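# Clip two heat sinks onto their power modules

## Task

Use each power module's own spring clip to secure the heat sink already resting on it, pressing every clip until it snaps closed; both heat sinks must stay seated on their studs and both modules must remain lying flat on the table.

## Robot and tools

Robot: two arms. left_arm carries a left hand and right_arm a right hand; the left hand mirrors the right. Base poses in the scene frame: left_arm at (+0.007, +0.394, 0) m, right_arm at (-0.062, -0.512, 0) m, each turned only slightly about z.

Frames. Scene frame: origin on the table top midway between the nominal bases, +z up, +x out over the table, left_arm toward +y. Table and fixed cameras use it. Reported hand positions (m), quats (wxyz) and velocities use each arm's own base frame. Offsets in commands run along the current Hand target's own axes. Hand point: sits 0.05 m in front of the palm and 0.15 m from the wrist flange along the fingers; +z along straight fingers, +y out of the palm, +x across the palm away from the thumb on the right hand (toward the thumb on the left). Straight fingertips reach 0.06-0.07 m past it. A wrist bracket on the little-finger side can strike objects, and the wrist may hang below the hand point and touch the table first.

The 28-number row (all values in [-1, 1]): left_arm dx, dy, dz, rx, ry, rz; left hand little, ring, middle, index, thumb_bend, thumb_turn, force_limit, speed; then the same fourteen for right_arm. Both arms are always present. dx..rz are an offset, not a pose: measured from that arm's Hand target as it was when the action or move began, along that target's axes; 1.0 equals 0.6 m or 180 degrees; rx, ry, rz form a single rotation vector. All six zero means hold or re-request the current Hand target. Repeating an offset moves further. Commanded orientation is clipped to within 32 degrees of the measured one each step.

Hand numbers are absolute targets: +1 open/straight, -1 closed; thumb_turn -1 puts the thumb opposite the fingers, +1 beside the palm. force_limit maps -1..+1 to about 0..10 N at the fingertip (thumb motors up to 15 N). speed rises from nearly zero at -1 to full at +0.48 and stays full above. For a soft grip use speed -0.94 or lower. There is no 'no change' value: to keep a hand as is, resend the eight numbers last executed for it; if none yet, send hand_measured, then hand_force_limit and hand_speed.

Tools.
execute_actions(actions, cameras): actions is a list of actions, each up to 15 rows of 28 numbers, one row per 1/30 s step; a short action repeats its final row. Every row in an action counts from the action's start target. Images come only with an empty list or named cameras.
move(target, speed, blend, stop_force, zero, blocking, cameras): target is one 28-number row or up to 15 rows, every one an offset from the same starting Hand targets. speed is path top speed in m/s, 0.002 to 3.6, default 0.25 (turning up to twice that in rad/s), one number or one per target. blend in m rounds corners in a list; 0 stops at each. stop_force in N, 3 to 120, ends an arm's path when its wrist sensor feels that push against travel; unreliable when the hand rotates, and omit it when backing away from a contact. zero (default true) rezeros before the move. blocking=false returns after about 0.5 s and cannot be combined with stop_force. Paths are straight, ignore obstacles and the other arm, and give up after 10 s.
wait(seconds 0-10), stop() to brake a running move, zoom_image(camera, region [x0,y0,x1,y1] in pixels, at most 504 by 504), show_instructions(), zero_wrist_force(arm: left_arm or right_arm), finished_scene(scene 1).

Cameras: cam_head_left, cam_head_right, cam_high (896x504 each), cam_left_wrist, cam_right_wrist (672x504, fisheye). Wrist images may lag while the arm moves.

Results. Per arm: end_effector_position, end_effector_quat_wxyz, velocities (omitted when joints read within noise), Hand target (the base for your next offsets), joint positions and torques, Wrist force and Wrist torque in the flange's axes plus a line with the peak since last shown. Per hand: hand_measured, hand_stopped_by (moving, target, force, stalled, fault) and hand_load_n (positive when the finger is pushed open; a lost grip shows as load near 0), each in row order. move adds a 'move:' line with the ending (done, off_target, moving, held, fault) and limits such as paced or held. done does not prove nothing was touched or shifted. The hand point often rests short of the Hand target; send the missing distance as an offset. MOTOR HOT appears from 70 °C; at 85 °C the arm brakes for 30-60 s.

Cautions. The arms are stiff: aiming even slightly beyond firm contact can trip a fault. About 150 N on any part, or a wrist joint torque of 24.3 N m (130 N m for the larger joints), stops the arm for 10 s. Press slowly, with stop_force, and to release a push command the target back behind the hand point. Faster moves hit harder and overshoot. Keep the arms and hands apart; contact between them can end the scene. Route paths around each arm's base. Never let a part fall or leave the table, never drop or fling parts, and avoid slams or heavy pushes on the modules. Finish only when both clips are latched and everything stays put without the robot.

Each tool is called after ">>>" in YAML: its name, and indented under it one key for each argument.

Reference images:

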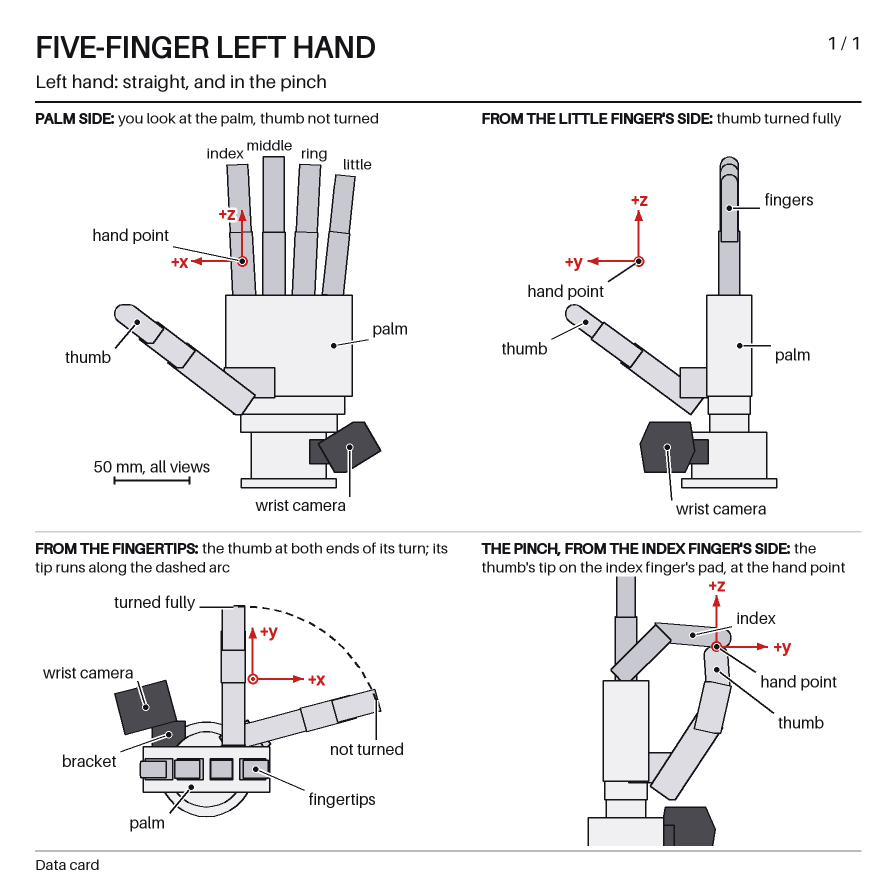

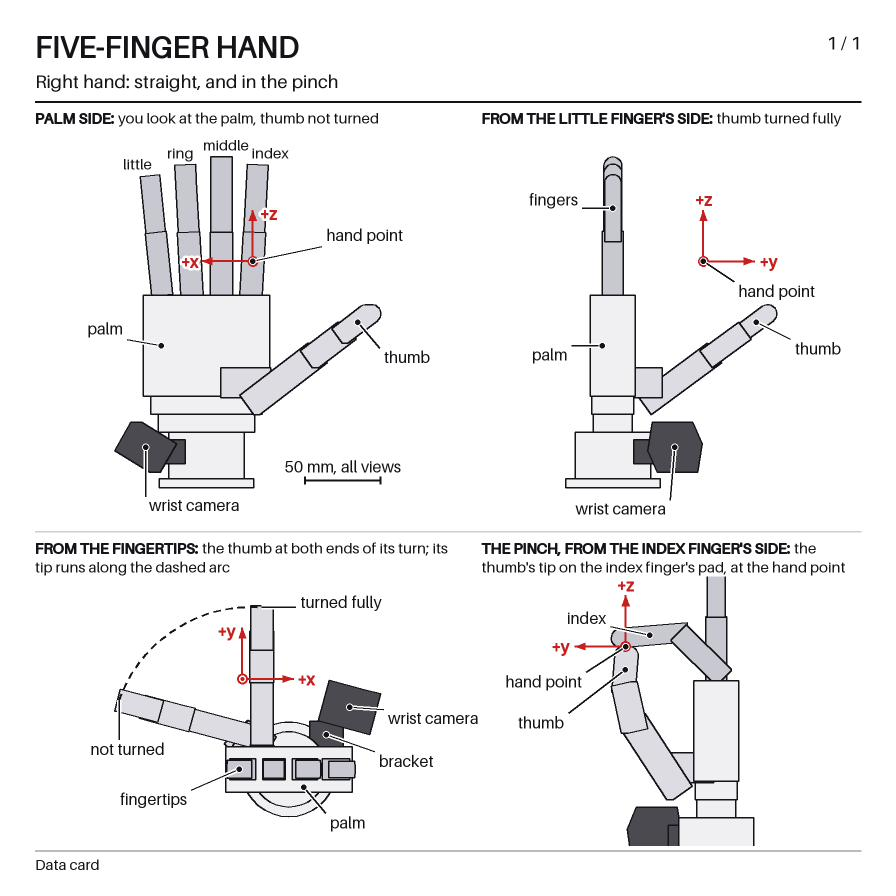

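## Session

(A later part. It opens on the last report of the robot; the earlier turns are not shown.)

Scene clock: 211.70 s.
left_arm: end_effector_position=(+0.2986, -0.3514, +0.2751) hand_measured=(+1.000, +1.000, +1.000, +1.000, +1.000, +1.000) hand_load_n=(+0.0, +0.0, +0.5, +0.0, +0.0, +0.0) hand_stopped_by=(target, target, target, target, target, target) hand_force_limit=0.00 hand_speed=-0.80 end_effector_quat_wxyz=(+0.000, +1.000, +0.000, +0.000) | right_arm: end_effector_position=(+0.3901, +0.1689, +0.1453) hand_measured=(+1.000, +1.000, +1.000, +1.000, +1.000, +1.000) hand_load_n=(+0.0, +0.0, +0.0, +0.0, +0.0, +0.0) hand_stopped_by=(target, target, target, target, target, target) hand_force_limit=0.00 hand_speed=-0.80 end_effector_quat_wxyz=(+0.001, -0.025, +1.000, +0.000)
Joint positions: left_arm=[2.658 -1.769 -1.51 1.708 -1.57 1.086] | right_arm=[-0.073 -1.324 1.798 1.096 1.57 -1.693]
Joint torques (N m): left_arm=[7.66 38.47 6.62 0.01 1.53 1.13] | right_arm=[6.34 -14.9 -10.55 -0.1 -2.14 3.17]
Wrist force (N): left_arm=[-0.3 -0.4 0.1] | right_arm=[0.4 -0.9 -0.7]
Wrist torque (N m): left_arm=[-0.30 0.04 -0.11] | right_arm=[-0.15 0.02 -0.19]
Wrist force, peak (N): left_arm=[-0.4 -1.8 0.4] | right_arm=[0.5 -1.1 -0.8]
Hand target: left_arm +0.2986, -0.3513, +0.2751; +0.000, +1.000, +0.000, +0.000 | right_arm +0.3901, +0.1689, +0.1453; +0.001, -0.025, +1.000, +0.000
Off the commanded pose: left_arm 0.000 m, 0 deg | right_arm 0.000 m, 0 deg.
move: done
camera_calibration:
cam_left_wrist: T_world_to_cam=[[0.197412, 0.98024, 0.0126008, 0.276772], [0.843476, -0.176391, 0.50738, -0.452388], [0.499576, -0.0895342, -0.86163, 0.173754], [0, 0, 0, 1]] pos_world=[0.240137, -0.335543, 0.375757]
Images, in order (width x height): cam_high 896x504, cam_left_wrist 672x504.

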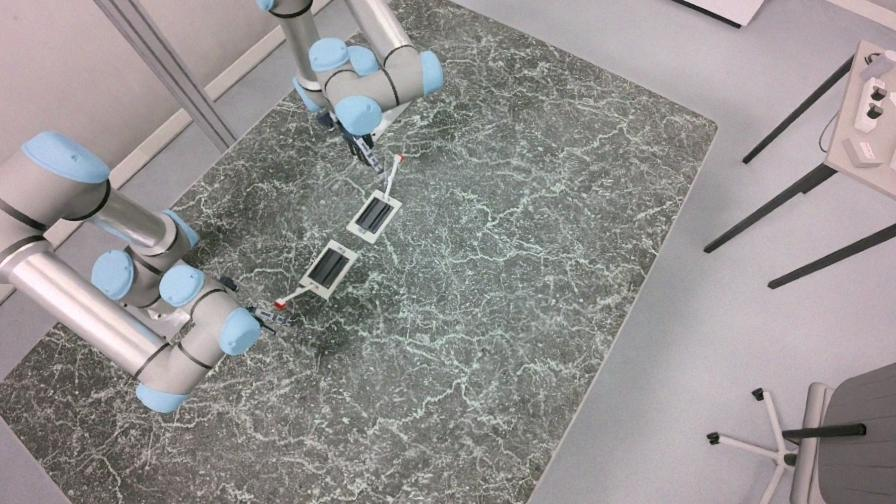

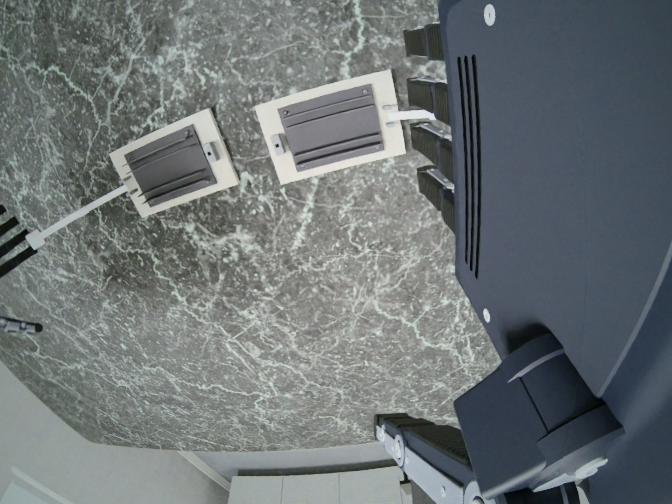

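>>> zoom_image:
  camera: "cam_left_wrist"
  region: [250, 60, 450, 200]

>>> zoom_image:
  camera: "cam_high"
  region: [335, 140, 435, 250]

Scaled by 2.520 from the camera's 672x504 image, which has a finer 960x720 frame.

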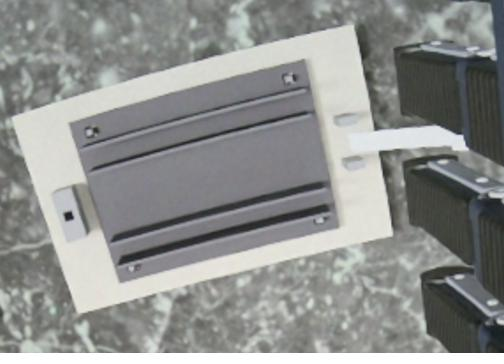

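Scaled by 4.582 from the camera's 896x504 image, which has a finer 1280x720 frame.

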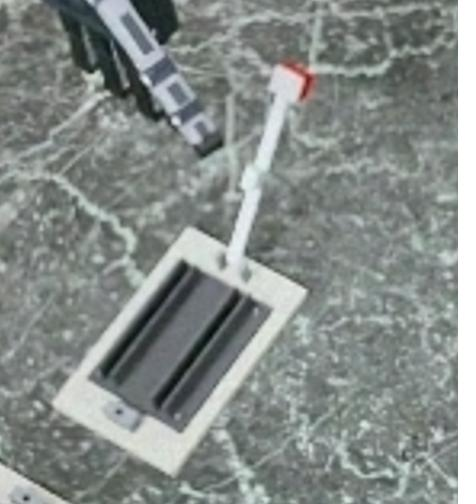

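>>> move:
  target:
    - [-0.0043,-0.2755,0,0,0,0,1,1,1,1,1,1,0,-0.8,0,0,0,0,0,0,1,1,1,1,1,1,0,-0.8]
    - [-0.0043,-0.2755,0.1835,0,0,0,1,1,1,1,1,1,0,-0.8,0,0,0,0,0,0,1,1,1,1,1,1,0,-0.8]
    - [-0.0043,-0.135,0.1668,0,0,0,1,1,1,1,1,1,0,-0.8,0,0,0,0,0,0,1,1,1,1,1,1,0,-0.8]
    - [-0.0035,-0.0188,0.1335,0,0,0,1,1,1,1,1,1,0,-0.8,0,0,0,0,0,0,1,1,1,1,1,1,0,-0.8]
    - [-0.0025,0.0517,0.1335,0,0,0,1,1,1,1,1,1,0,-0.8,0,0,0,0,0,0,1,1,1,1,1,1,0,-0.8]
    - [-0.001,0.1112,0.1352,0,0,0,1,1,1,1,1,1,0,-0.8,0,0,0,0,0,0,1,1,1,1,1,1,0,-0.8]
    - [0.001,0.1537,0.177,0,0,0,1,1,1,1,1,1,0,-0.8,0,0,0,0,0,0,1,1,1,1,1,1,0,-0.8]
    - [0.0015,0.1762,0.2095,0,0,0,1,1,1,1,1,1,0,-0.8,0,0,0,0,0,0,1,1,1,1,1,1,0,-0.8]
  speed: [0.25,0.15,0.1,0.1,0.08,0.06,0.06,0.05]
  blend: [0.03,0.01,0.01,0.01,0.01,0.008,0.005,0]
  stop_force: 15
  cameras: ["cam_high","cam_left_wrist","cam_right_wrist"]

Scene clock: 267.70 s.
left_arm: end_effector_position=(+0.2995, -0.4570, +0.1494) hand_measured=(+1.000, +1.000, +1.000, +1.000, +1.000, +1.000) hand_load_n=(+0.0, +0.0, +0.0, +0.0, +0.0, +0.0) hand_stopped_by=(target, target, target, target, target, target) hand_force_limit=0.00 hand_speed=-0.80 end_effector_quat_wxyz=(+0.000, +1.000, +0.000, +0.000) | right_arm: end_effector_position=(+0.3901, +0.1689, +0.1453) hand_measured=(+1.000, +1.000, +1.000, +1.000, +1.000, +1.000) hand_load_n=(+0.0, +0.0, +0.0, +0.0, +0.0, +0.0) hand_stopped_by=(target, target, target, target, target, target) hand_force_limit=0.00 hand_speed=-0.80 end_effector_quat_wxyz=(+0.001, -0.025, +1.000, +0.000)
Joint positions: left_arm=[2.448 -2.045 -1.464 1.938 -1.57 0.876] | right_arm=[-0.073 -1.324 1.798 1.096 1.57 -1.693]
Joint torques (N m): left_arm=[-6.72 27.02 26.99 -0.22 -1.62 -1.71] | right_arm=[6.35 -15.05 -10.17 -0.03 -2.2 3.03]
Wrist force (N): left_arm=[-0.2 -0.2 -0.3] | right_arm=[0.5 -0.8 -0.7]
Wrist torque (N m): left_arm=[-0.26 0.02 -0.05] | right_arm=[-0.13 0.00 -0.18]
Wrist force, peak (N): left_arm=[-0.7 -1.5 -0.3] | right_arm=[0.5 -1.1 -1.0]
Hand target: left_arm +0.2995, -0.4570, +0.1494; +0.000, +1.000, +0.000, +0.000 | right_arm +0.3901, +0.1689, +0.1453; +0.001, -0.025, +1.000, +0.000
Off the commanded pose: left_arm 0.000 m, 0 deg | right_arm 0.000 m, 0 deg.
move: done
camera_calibration:
cam_left_wrist: T_world_to_cam=[[0.197379, 0.980248, 0.0124665, 0.381835], [0.843487, -0.176294, 0.507396, -0.407978], [0.499572, -0.0896338, -0.861623, 0.0554893], [0, 0, 0, 1]] pos_world=[0.241037, -0.441243, 0.250057]
cam_right_wrist: T_world_to_cam=[[-0.305781, 0.95143, -0.035771, -0.032649], [0.80952, 0.279582, 0.516248, -0.434661], [0.501174, 0.128902, -0.855692, 0.0250106], [0, 0, 0, 1]] pos_world=[0.329348, 0.149363, 0.244626]
Images, in order (width x height): cam_high 896x504, cam_left_wrist 672x504, cam_right_wrist 672x504.

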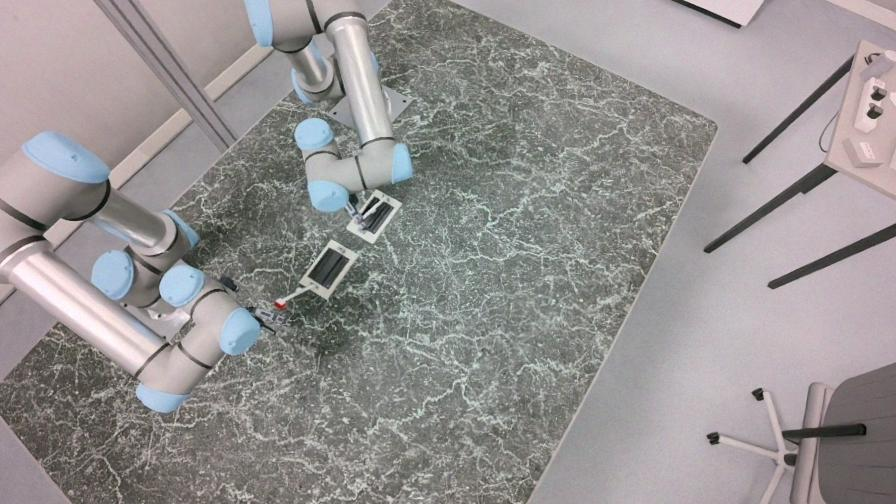

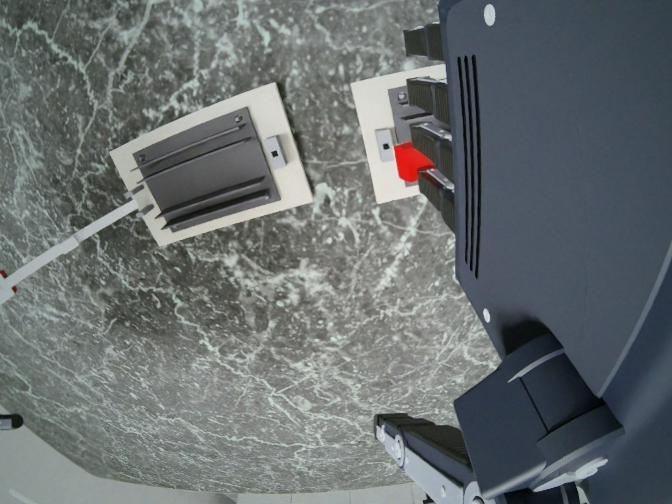

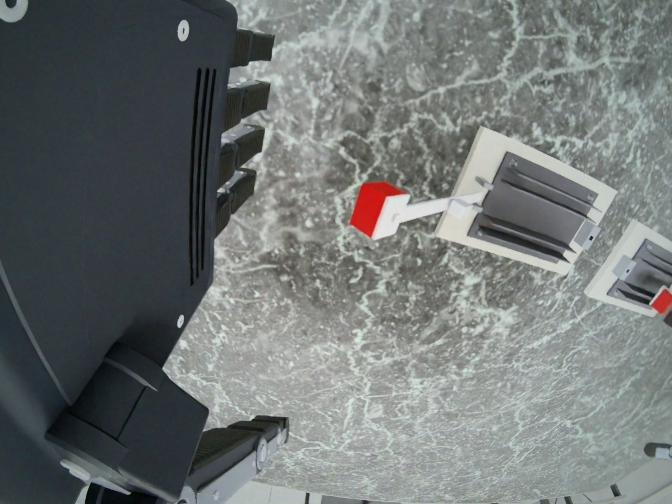

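>>> zoom_image:
  camera: "cam_left_wrist"
  region: [330, 60, 480, 230]

>>> zoom_image:
  camera: "cam_right_wrist"
  region: [570, 180, 672, 340]

>>> zoom_image:
  camera: "cam_high"
  region: [325, 170, 425, 260]

Scaled by 2.965 from the camera's 672x504 image, which has a finer 960x720 frame.

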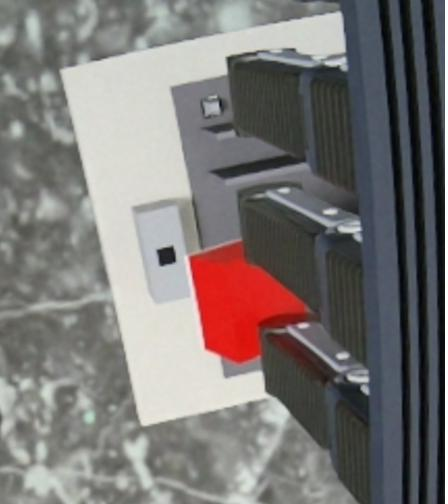

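Scaled by 3.150 from the camera's 672x504 image, which has a finer 960x720 frame.

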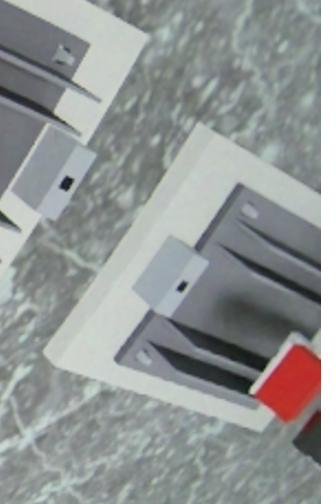

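Scaled by 5.040 from the camera's 896x504 image, which has a finer 1280x720 frame.

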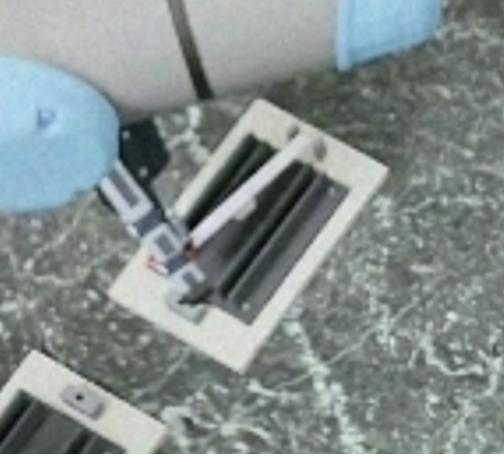

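>>> move:
  target:
    - [0,0.0167,0.0358,0,0,0,1,1,1,1,1,1,0,-0.8,0,0,0,0,0,0,1,1,1,1,1,1,0,-0.8]
    - [0,0.0267,0.074,0,0,0,1,1,1,1,1,1,0,-0.8,0,0,0,0,0,0,1,1,1,1,1,1,0,-0.8]
  speed: [0.05,0.03]
  blend: [0.004,0]
  stop_force: 15
  cameras: ["cam_high","cam_left_wrist","cam_right_wrist"]

Scene clock: 284.53 s.
left_arm: end_effector_position=(+0.2994, -0.4729, +0.1054) hand_measured=(+1.000, +1.000, +1.000, +1.000, +1.000, +1.000) hand_load_n=(+0.0, +0.0, +0.0, +1.0, +0.0, +0.0) hand_stopped_by=(target, target, target, target, target, target) hand_force_limit=0.00 hand_speed=-0.80 end_effector_quat_wxyz=(+0.000, +1.000, +0.000, +0.000) | right_arm: end_effector_position=(+0.3901, +0.1689, +0.1453) hand_measured=(+1.000, +1.000, +1.000, +1.000, +1.000, +1.000) hand_load_n=(+0.0, +0.0, +0.5, +0.0, +0.0, +0.0) hand_stopped_by=(target, target, target, target, target, target) hand_force_limit=0.00 hand_speed=-0.80 end_effector_quat_wxyz=(+0.001, -0.025, +1.000, +0.000)
Joint positions: left_arm=[2.422 -2.116 -1.474 2.019 -1.57 0.85] | right_arm=[-0.073 -1.324 1.798 1.096 1.57 -1.693]
Joint torques (N m): left_arm=[4.41 43.87 14.19 -2.41 1.07 1.47] | right_arm=[6.46 -15.77 -10.35 0.21 -2.16 3.1]
Wrist force (N): left_arm=[-0.2 -6.3 -14.3] | right_arm=[0.4 -0.9 -0.7]
Wrist torque (N m): left_arm=[0.63 0.07 0.00] | right_arm=[-0.14 0.02 -0.19]
Wrist force, peak (N): left_arm=[-0.6 -6.7 -15.4] | right_arm=[0.5 -1.0 -0.9]
Hand target: left_arm +0.2994, -0.4729, +0.1054; +0.000, +1.000, +0.000, +0.000 | right_arm +0.3901, +0.1689, +0.1453; +0.001, -0.025, +1.000, +0.000
Off the commanded pose: left_arm 0.000 m, 0 deg | right_arm 0.000 m, 0 deg.
move: contact (left_arm); path passed 1 of 2 targets
camera_calibration:
cam_left_wrist: T_world_to_cam=[[0.197413, 0.980239, 0.0126017, 0.397949], [0.843476, -0.176393, 0.50738, -0.388411], [0.499576, -0.0895342, -0.86163, 0.0162486], [0, 0, 0, 1]] pos_world=[0.240937, -0.457143, 0.206057]
cam_right_wrist: T_world_to_cam=[[-0.305781, 0.95143, -0.035771, -0.032649], [0.80952, 0.279582, 0.516248, -0.434661], [0.501174, 0.128902, -0.855692, 0.0250106], [0, 0, 0, 1]] pos_world=[0.329348, 0.149363, 0.244626]
Images, in order (width x height): cam_high 896x504, cam_left_wrist 672x504, cam_right_wrist 672x504.

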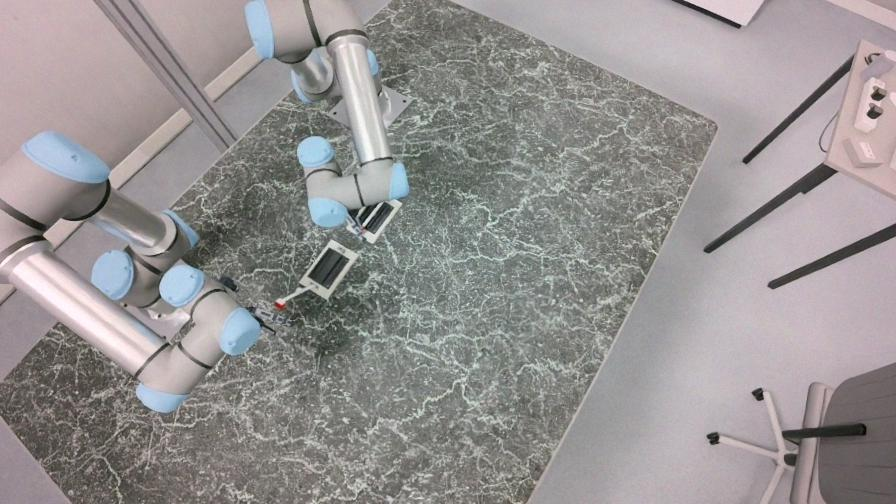

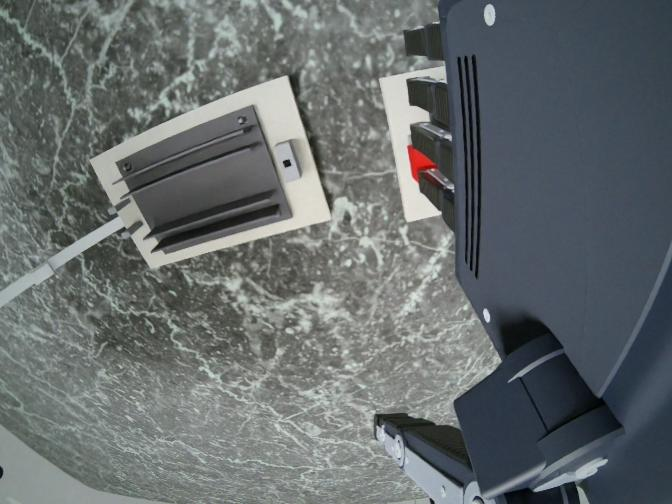

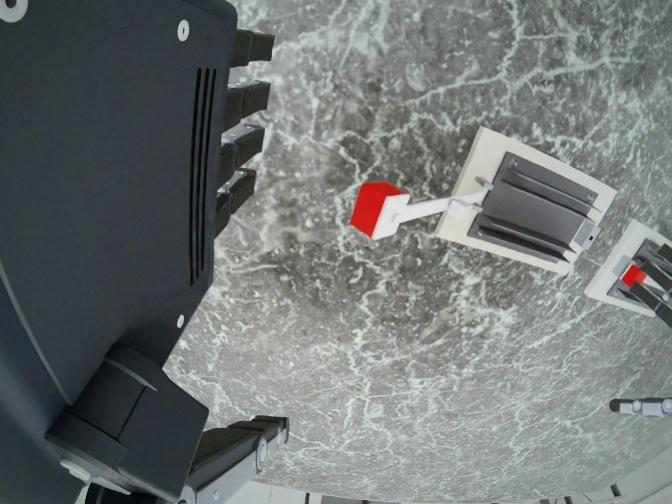

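>>> zoom_image:
  camera: "cam_right_wrist"
  region: [572, 200, 672, 340]

>>> zoom_image:
  camera: "cam_left_wrist"
  region: [330, 60, 480, 230]

>>> zoom_image:
  camera: "cam_high"
  region: [325, 170, 425, 260]

Scaled by 3.600 from the camera's 672x504 image, which has a finer 960x720 frame.

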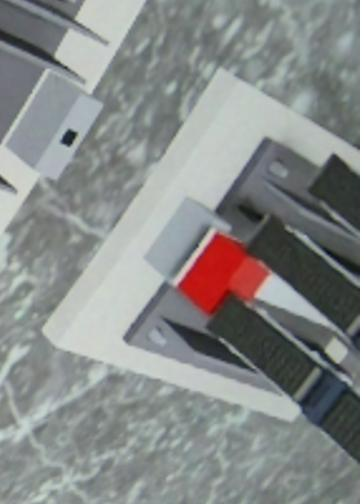

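Scaled by 2.965 from the camera's 672x504 image, which has a finer 960x720 frame.

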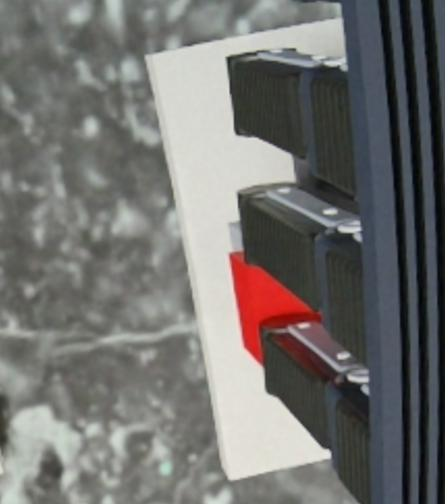

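Scaled by 5.040 from the camera's 896x504 image, which has a finer 1280x720 frame.

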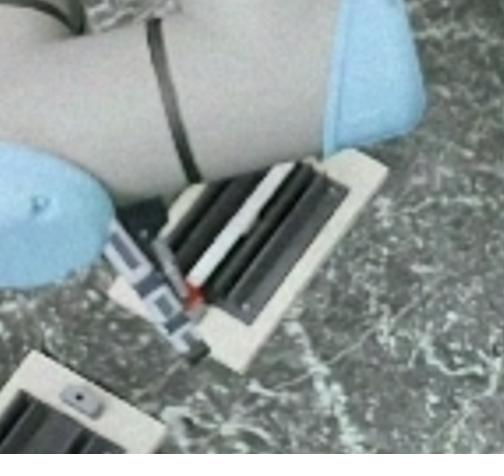

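>>> move:
  target: [0,0,0.025,0,0,0,1,1,1,1,1,1,0,-0.8,0,0,0,0,0,0,1,1,1,1,1,1,0,-0.8]
  speed: 0.015
  stop_force: 30
  zero: false
  cameras: ["cam_high","cam_left_wrist","cam_right_wrist"]

Scene clock: 292.20 s.
left_arm: end_effector_position=(+0.2995, -0.4730, +0.1008) hand_measured=(+1.000, +1.000, +1.000, +1.000, +1.000, +1.000) hand_load_n=(+0.0, +0.0, +0.0, -1.5, -0.5, +0.0) hand_stopped_by=(target, target, target, target, target, target) hand_force_limit=0.00 hand_speed=-0.80 end_effector_quat_wxyz=(+0.000, +1.000, +0.000, +0.000) | right_arm: end_effector_position=(+0.3901, +0.1689, +0.1453) hand_measured=(+1.000, +1.000, +1.000, +1.000, +1.000, +1.000) hand_load_n=(+0.0, +0.0, +0.0, +0.0, +0.0, +0.0) hand_stopped_by=(target, target, target, target, target, target) hand_force_limit=0.00 hand_speed=-0.80 end_effector_quat_wxyz=(+0.001, -0.025, +1.000, +0.000)
Joint positions: left_arm=[2.422 -2.121 -1.479 2.029 -1.57 0.85] | right_arm=[-0.073 -1.324 1.798 1.096 1.57 -1.693]
Joint torques (N m): left_arm=[4.16 34.71 16.73 -2.38 0.92 1.07] | right_arm=[5.96 -15.35 -11.6 0.1 -1.92 2.99]
Wrist force (N): left_arm=[-0.1 0.6 -30.7] | right_arm=[0.5 -0.8 -0.5]
Wrist torque (N m): left_arm=[1.49 0.11 -0.03] | right_arm=[-0.14 0.00 -0.18]
Wrist force, peak (N): left_arm=[0.4 1.6 -45.9] | right_arm=[0.3 -1.1 -0.9]
Hand target: left_arm +0.2995, -0.4730, +0.1008; +0.000, +1.000, +0.000, +0.000 (not the last commanded pose) | right_arm +0.3901, +0.1689, +0.1453; +0.001, -0.025, +1.000, +0.000
Off the commanded pose: left_arm 0.010 m, 0 deg | right_arm 0.000 m, 0 deg.
move: contact (left_arm)
camera_calibration:
cam_left_wrist: T_world_to_cam=[[0.197385, 0.980246, 0.0124951, 0.398018], [0.843415, -0.176302, 0.507512, -0.386131], [0.49969, -0.0896369, -0.861554, 0.0121451], [0, 0, 0, 1]] pos_world=[0.241037, -0.457143, 0.201457]
cam_right_wrist: T_world_to_cam=[[-0.305781, 0.95143, -0.035771, -0.032649], [0.80952, 0.279582, 0.516248, -0.434661], [0.501174, 0.128902, -0.855692, 0.0250106], [0, 0, 0, 1]] pos_world=[0.329348, 0.149363, 0.244626]
Images, in order (width x height): cam_high 896x504, cam_left_wrist 672x504, cam_right_wrist 672x504.

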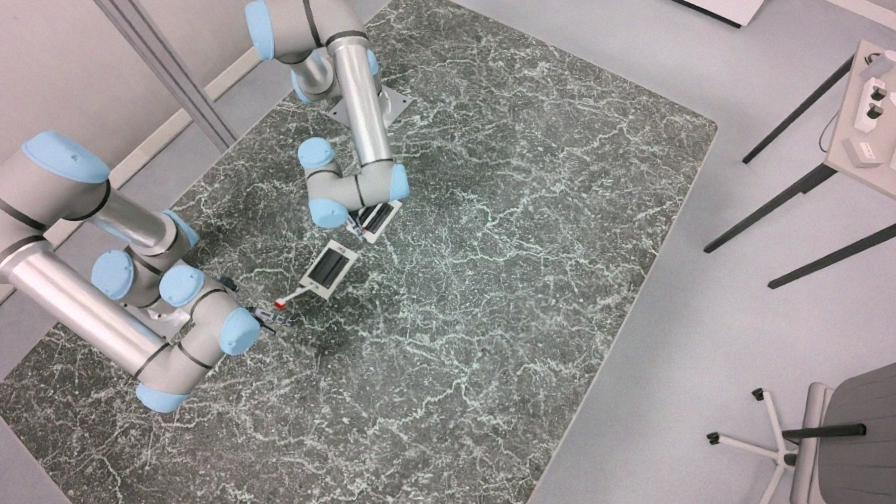

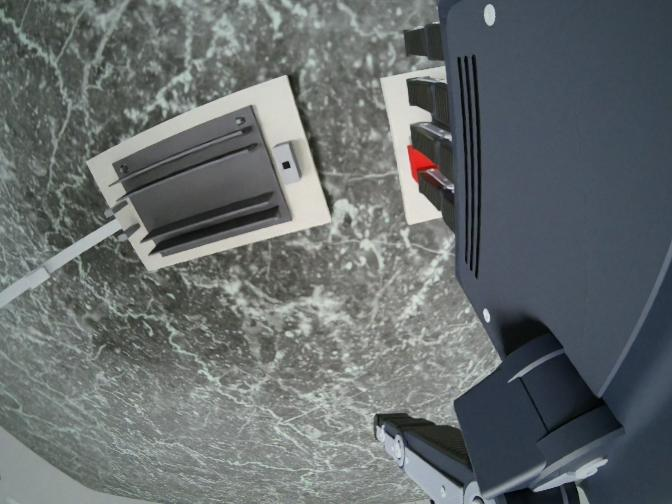

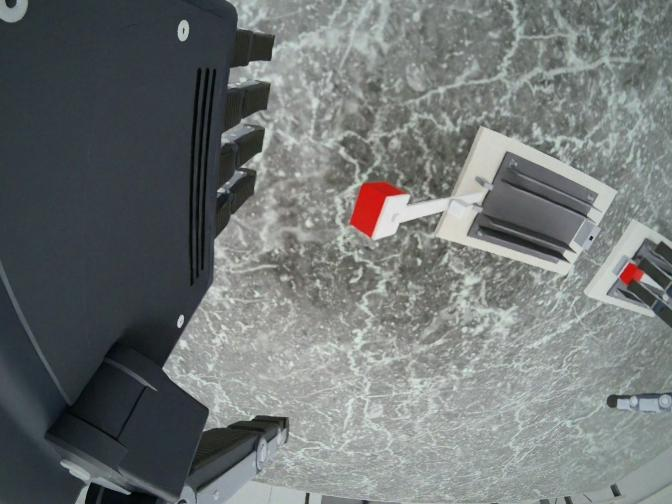

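>>> zoom_image:
  camera: "cam_right_wrist"
  region: [572, 200, 672, 340]

>>> zoom_image:
  camera: "cam_high"
  region: [325, 170, 425, 260]

Scaled by 3.600 from the camera's 672x504 image, which has a finer 960x720 frame.

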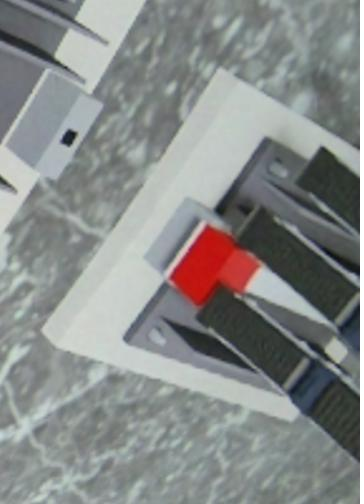

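Scaled by 5.040 from the camera's 896x504 image, which has a finer 1280x720 frame.

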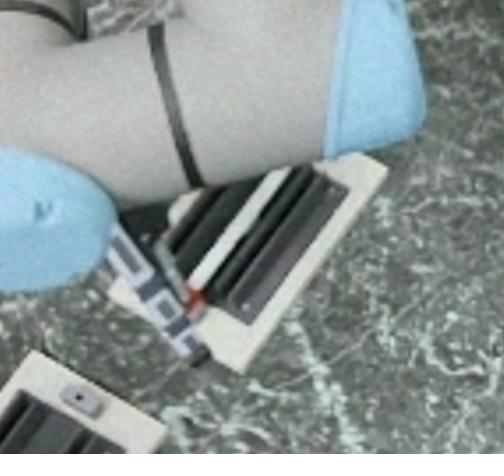

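>>> move:
  target: [0,0,-0.03,0,0,0,1,1,1,1,1,1,0,-0.8,0,0,0,0,0,0,1,1,1,1,1,1,0,-0.8]
  speed: 0.03
  cameras: ["cam_high","cam_left_wrist","cam_right_wrist"]

>>> zoom_image:
  camera: "cam_right_wrist"
  region: [572, 200, 672, 340]

>>> zoom_image:
  camera: "cam_left_wrist"
  region: [330, 60, 480, 230]

Scene clock: 297.60 s.
left_arm: end_effector_position=(+0.2995, -0.4730, +0.1187) hand_measured=(+1.000, +1.000, +1.000, +1.000, +1.000, +1.000) hand_load_n=(+0.0, +0.0, +0.0, +0.0, -0.5, +0.0) hand_stopped_by=(target, target, target, target, target, target) hand_force_limit=0.00 hand_speed=-0.80 end_effector_quat_wxyz=(+0.000, +1.000, +0.000, +0.000) | right_arm: end_effector_position=(+0.3901, +0.1689, +0.1453) hand_measured=(+1.000, +1.000, +1.000, +1.000, +1.000, +1.000) hand_load_n=(+0.0, +0.0, +0.0, +0.0, +0.0, +0.0) hand_stopped_by=(target, target, target, target, target, target) hand_force_limit=0.00 hand_speed=-0.80 end_effector_quat_wxyz=(+0.001, -0.025, +1.000, +0.000)
Joint positions: left_arm=[2.422 -2.103 -1.458 1.99 -1.57 0.85] | right_arm=[-0.073 -1.324 1.798 1.096 1.57 -1.693]
Joint torques (N m): left_arm=[6.56 50.07 27.33 -4.43 1.25 1.42] | right_arm=[6.35 -15.79 -10.73 0.15 -1.77 3.06]
Wrist force (N): left_arm=[0.0 -0.4 -0.1] | right_arm=[0.5 -1.1 -0.6]
Wrist torque (N m): left_arm=[-0.30 0.00 -0.03] | right_arm=[-0.17 0.00 -0.20]
Wrist force, peak (N): left_arm=[0.5 1.2 -32.0] | right_arm=[0.6 -1.0 -0.9]
Hand target: left_arm +0.2995, -0.4730, +0.1188; +0.000, +1.000, +0.000, +0.000 | right_arm +0.3901, +0.1689, +0.1453; +0.001, -0.025, +1.000, +0.000
Off the commanded pose: left_arm 0.000 m, 0 deg | right_arm 0.000 m, 0 deg.
move: done
camera_calibration:
cam_left_wrist: T_world_to_cam=[[0.197385, 0.980246, 0.0124951, 0.397795], [0.843415, -0.176302, 0.507512, -0.395216], [0.49969, -0.0896369, -0.861554, 0.0275669], [0, 0, 0, 1]] pos_world=[0.241037, -0.457143, 0.219357]
cam_right_wrist: T_world_to_cam=[[-0.305781, 0.95143, -0.035771, -0.032649], [0.80952, 0.279582, 0.516248, -0.434661], [0.501174, 0.128902, -0.855692, 0.0250106], [0, 0, 0, 1]] pos_world=[0.329348, 0.149363, 0.244626]
Images, in order (width x height): cam_high 896x504, cam_left_wrist 672x504, cam_right_wrist 672x504.

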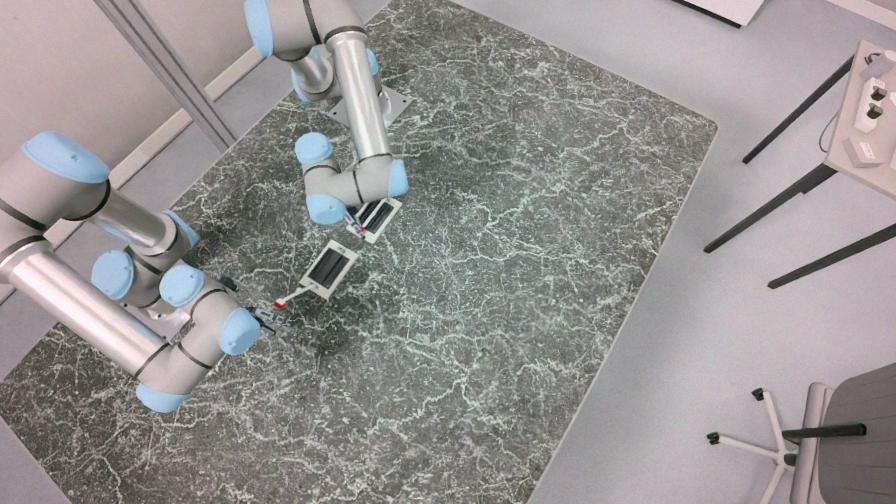

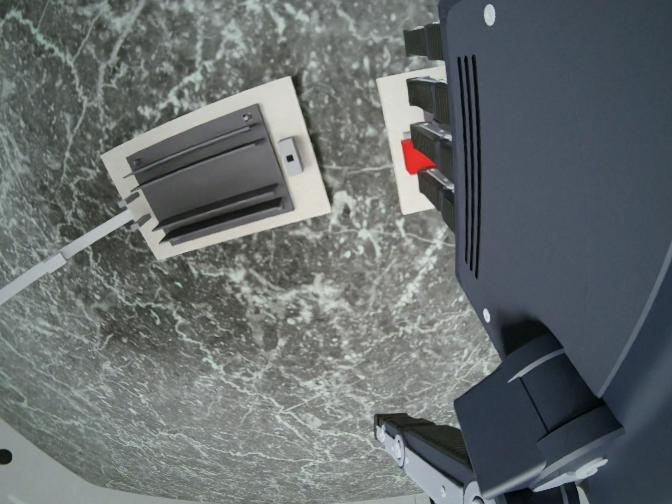

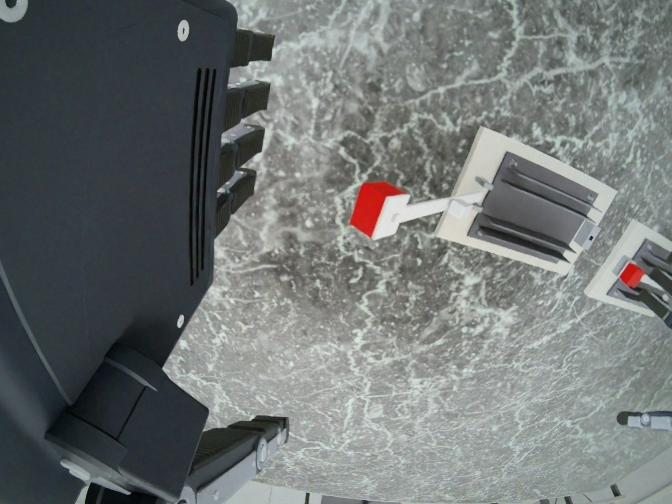

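Scaled by 3.600 from the camera's 672x504 image, which has a finer 960x720 frame.

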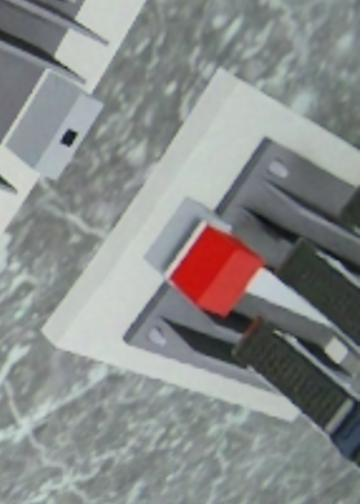

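Scaled by 2.965 from the camera's 672x504 image, which has a finer 960x720 frame.

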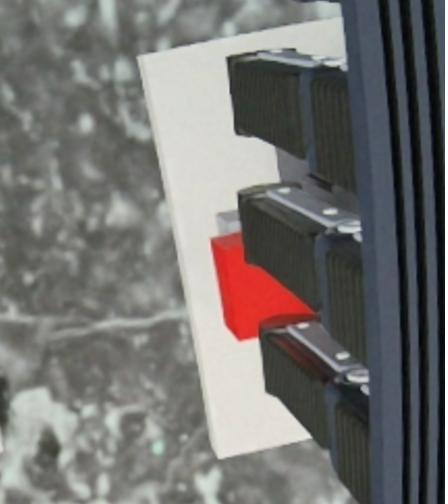

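>>> zoom_image:
  camera: "cam_right_wrist"
  region: [420, 110, 640, 290]

>>> zoom_image:
  camera: "cam_right_wrist"
  region: [330, 150, 500, 270]

Scaled by 2.291 from the camera's 672x504 image, which has a finer 960x720 frame.

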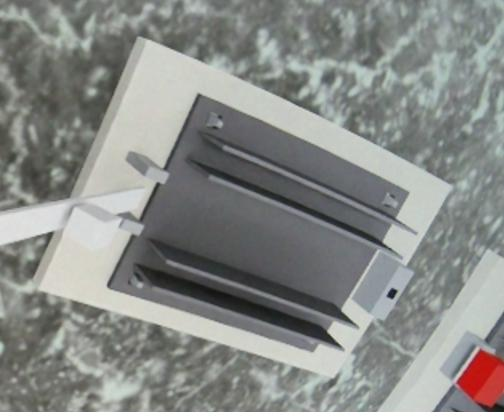

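Scaled by 2.965 from the camera's 672x504 image, which has a finer 960x720 frame.

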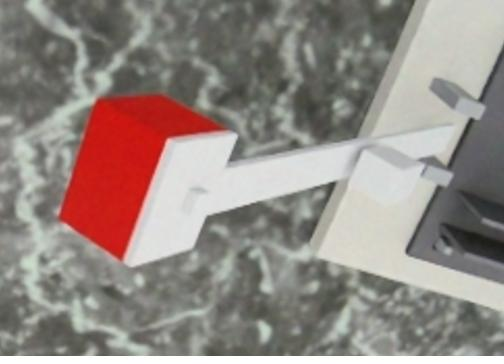

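>>> move:
  target:
    - [0,0,-0.25,0,0,0,1,1,1,1,1,1,0,-0.8,0,0,0,0,0,0,1,1,1,1,1,1,0,-0.8]
    - [0,-0.35,-0.3,0,0,0,1,1,1,1,1,1,0,-0.8,0.0043,0.1687,-0.0495,0,0,0,1,1,1,1,1,1,0,-0.8]
    - [0,-0.35,-0.3,0,0,0,1,1,1,1,1,1,0,-0.8,0.0043,0.2848,-0.0828,0,0,0,1,1,1,1,1,1,0,-0.8]
    - [0,-0.35,-0.3,0,0,0,1,1,1,1,1,1,0,-0.8,0.0045,0.3553,-0.0828,0,0,0,1,1,1,1,1,1,0,-0.8]
    - [0,-0.35,-0.3,0,0,0,1,1,1,1,1,1,0,-0.8,0.005,0.4148,-0.0812,0,0,0,1,1,1,1,1,1,0,-0.8]
    - [0,-0.35,-0.3,0,0,0,1,1,1,1,1,1,0,-0.8,0.0055,0.4573,-0.0393,0,0,0,1,1,1,1,1,1,0,-0.8]
    - [0,-0.35,-0.3,0,0,0,1,1,1,1,1,1,0,-0.8,0.0057,0.4798,-0.0068,0,0,0,1,1,1,1,1,1,0,-0.8]
  speed: [0.25,0.2,0.1,0.08,0.06,0.06,0.05]
  blend: [0.03,0.01,0.01,0.01,0.008,0.005,0]
  stop_force: 15
  cameras: ["cam_high","cam_left_wrist","cam_right_wrist"]

>>> zoom_image:
  camera: "cam_right_wrist"
  region: [180, 80, 400, 250]

>>> zoom_image:
  camera: "cam_left_wrist"
  region: [60, 60, 460, 290]

>>> zoom_image:
  camera: "cam_high"
  region: [260, 160, 430, 310]

Scene clock: 330.47 s.
left_arm: end_effector_position=(+0.2994, -0.2629, +0.2988) hand_measured=(+1.000, +1.000, +1.000, +1.000, +1.000, +1.000) hand_load_n=(+0.0, +0.0, +0.0, +0.0, +0.0, +0.0) hand_stopped_by=(target, target, target, target, target, target) hand_force_limit=0.00 hand_speed=-0.80 end_effector_quat_wxyz=(+0.000, +1.000, +0.000, +0.000) | right_arm: end_effector_position=(+0.3725, +0.4562, +0.1495) hand_measured=(+1.000, +1.000, +1.000, +1.000, +1.000, +1.000) hand_load_n=(+0.0, +0.0, +0.0, +0.0, +0.0, +0.0) hand_stopped_by=(target, target, target, target, target, target) hand_force_limit=0.00 hand_speed=-0.80 end_effector_quat_wxyz=(+0.001, -0.025, +1.000, +0.000)
Joint positions: left_arm=[2.902 -1.614 -1.625 1.668 -1.571 1.331] | right_arm=[0.596 -0.992 1.3 1.263 1.571 -1.024]
Joint torques (N m): left_arm=[7.31 32.04 8.08 -4.52 1.36 1.46] | right_arm=[6.96 -29.77 -25.14 -0.32 2.28 2.94]
Wrist force (N): left_arm=[-0.5 -0.5 0.4] | right_arm=[0.9 -1.0 -0.5]
Wrist torque (N m): left_arm=[-0.33 0.08 -0.11] | right_arm=[-0.17 -0.06 -0.23]
Wrist force, peak (N): left_arm=[-0.5 -0.7 1.3] | right_arm=[-1.3 -4.5 -10.1]
Hand target: left_arm +0.2994, -0.2629, +0.2988; +0.000, +1.000, +0.000, +0.000 | right_arm +0.3725, +0.4562, +0.1495; +0.001, -0.025, +1.000, +0.000
Off the commanded pose: left_arm 0.000 m, 0 deg | right_arm 0.000 m, 0 deg.
move: done
camera_calibration:
cam_left_wrist: T_world_to_cam=[[0.197385, 0.980246, 0.0124951, 0.189712], [0.843415, -0.176302, 0.507512, -0.449511], [0.49969, -0.0896369, -0.861554, 0.201606], [0, 0, 0, 1]] pos_world=[0.240937, -0.247143, 0.399457]
cam_right_wrist: T_world_to_cam=[[-0.305781, 0.95143, -0.035771, -0.311226], [0.80952, 0.279582, 0.516248, -0.502906], [0.501174, 0.128902, -0.855692, 0.000391743], [0, 0, 0, 1]] pos_world=[0.311748, 0.436663, 0.248826]
Images, in order (width x height): cam_high 896x504, cam_left_wrist 672x504, cam_right_wrist 672x504.

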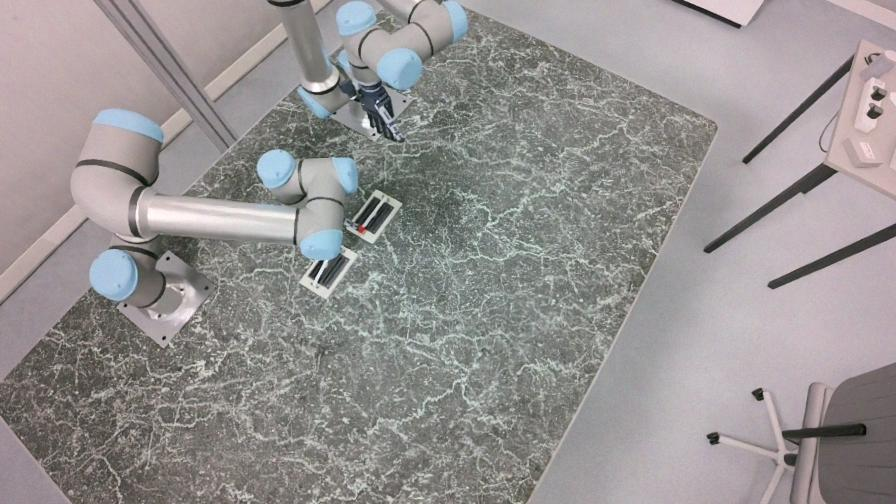

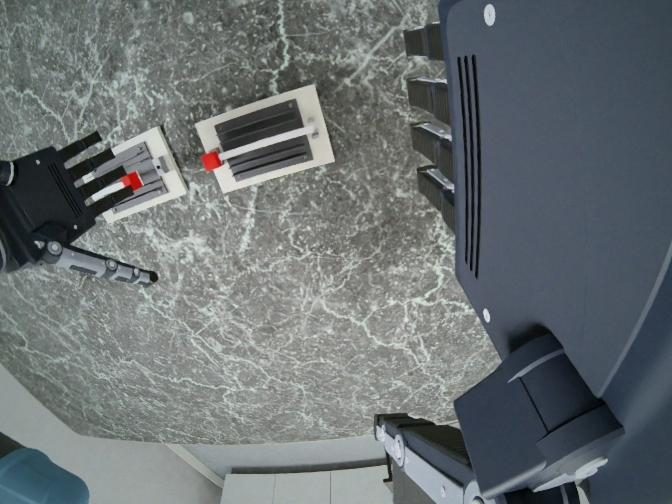

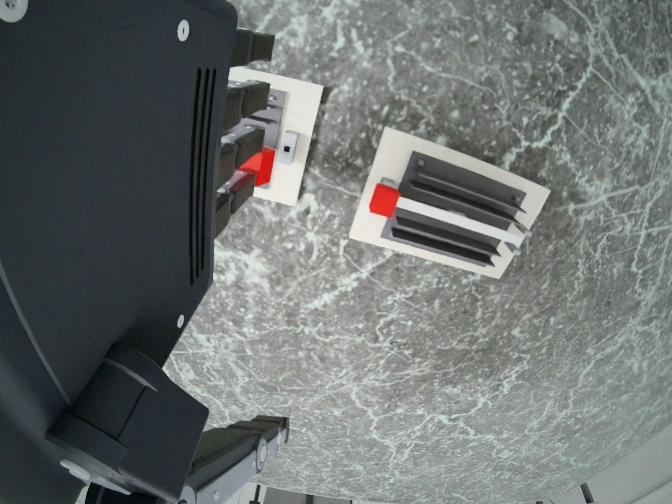

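Scaled by 2.291 from the camera's 672x504 image, which has a finer 960x720 frame.

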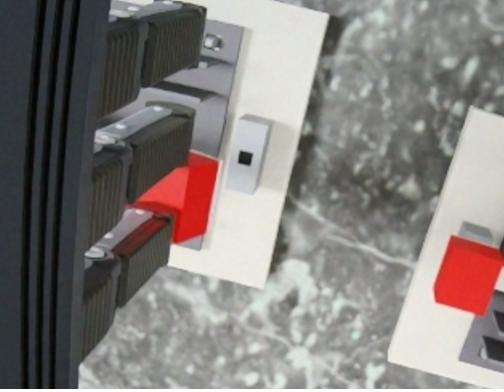

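Scaled by 1.260 from the camera's 672x504 image, which has a finer 960x720 frame.

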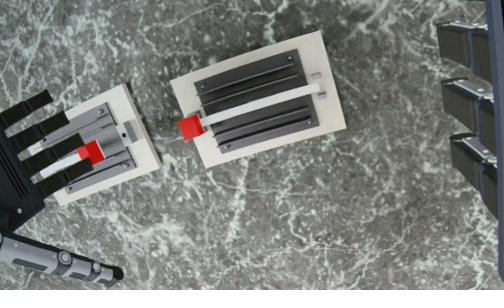

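Scaled by 2.965 from the camera's 896x504 image, which has a finer 1280x720 frame.

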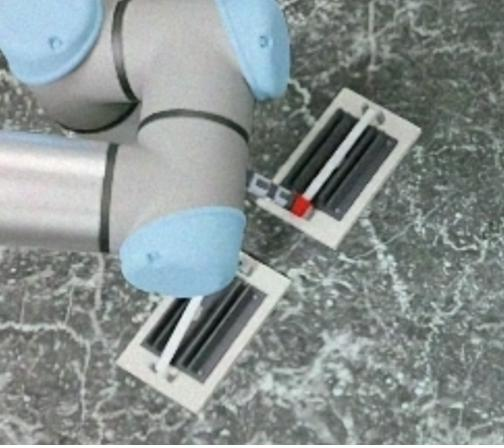

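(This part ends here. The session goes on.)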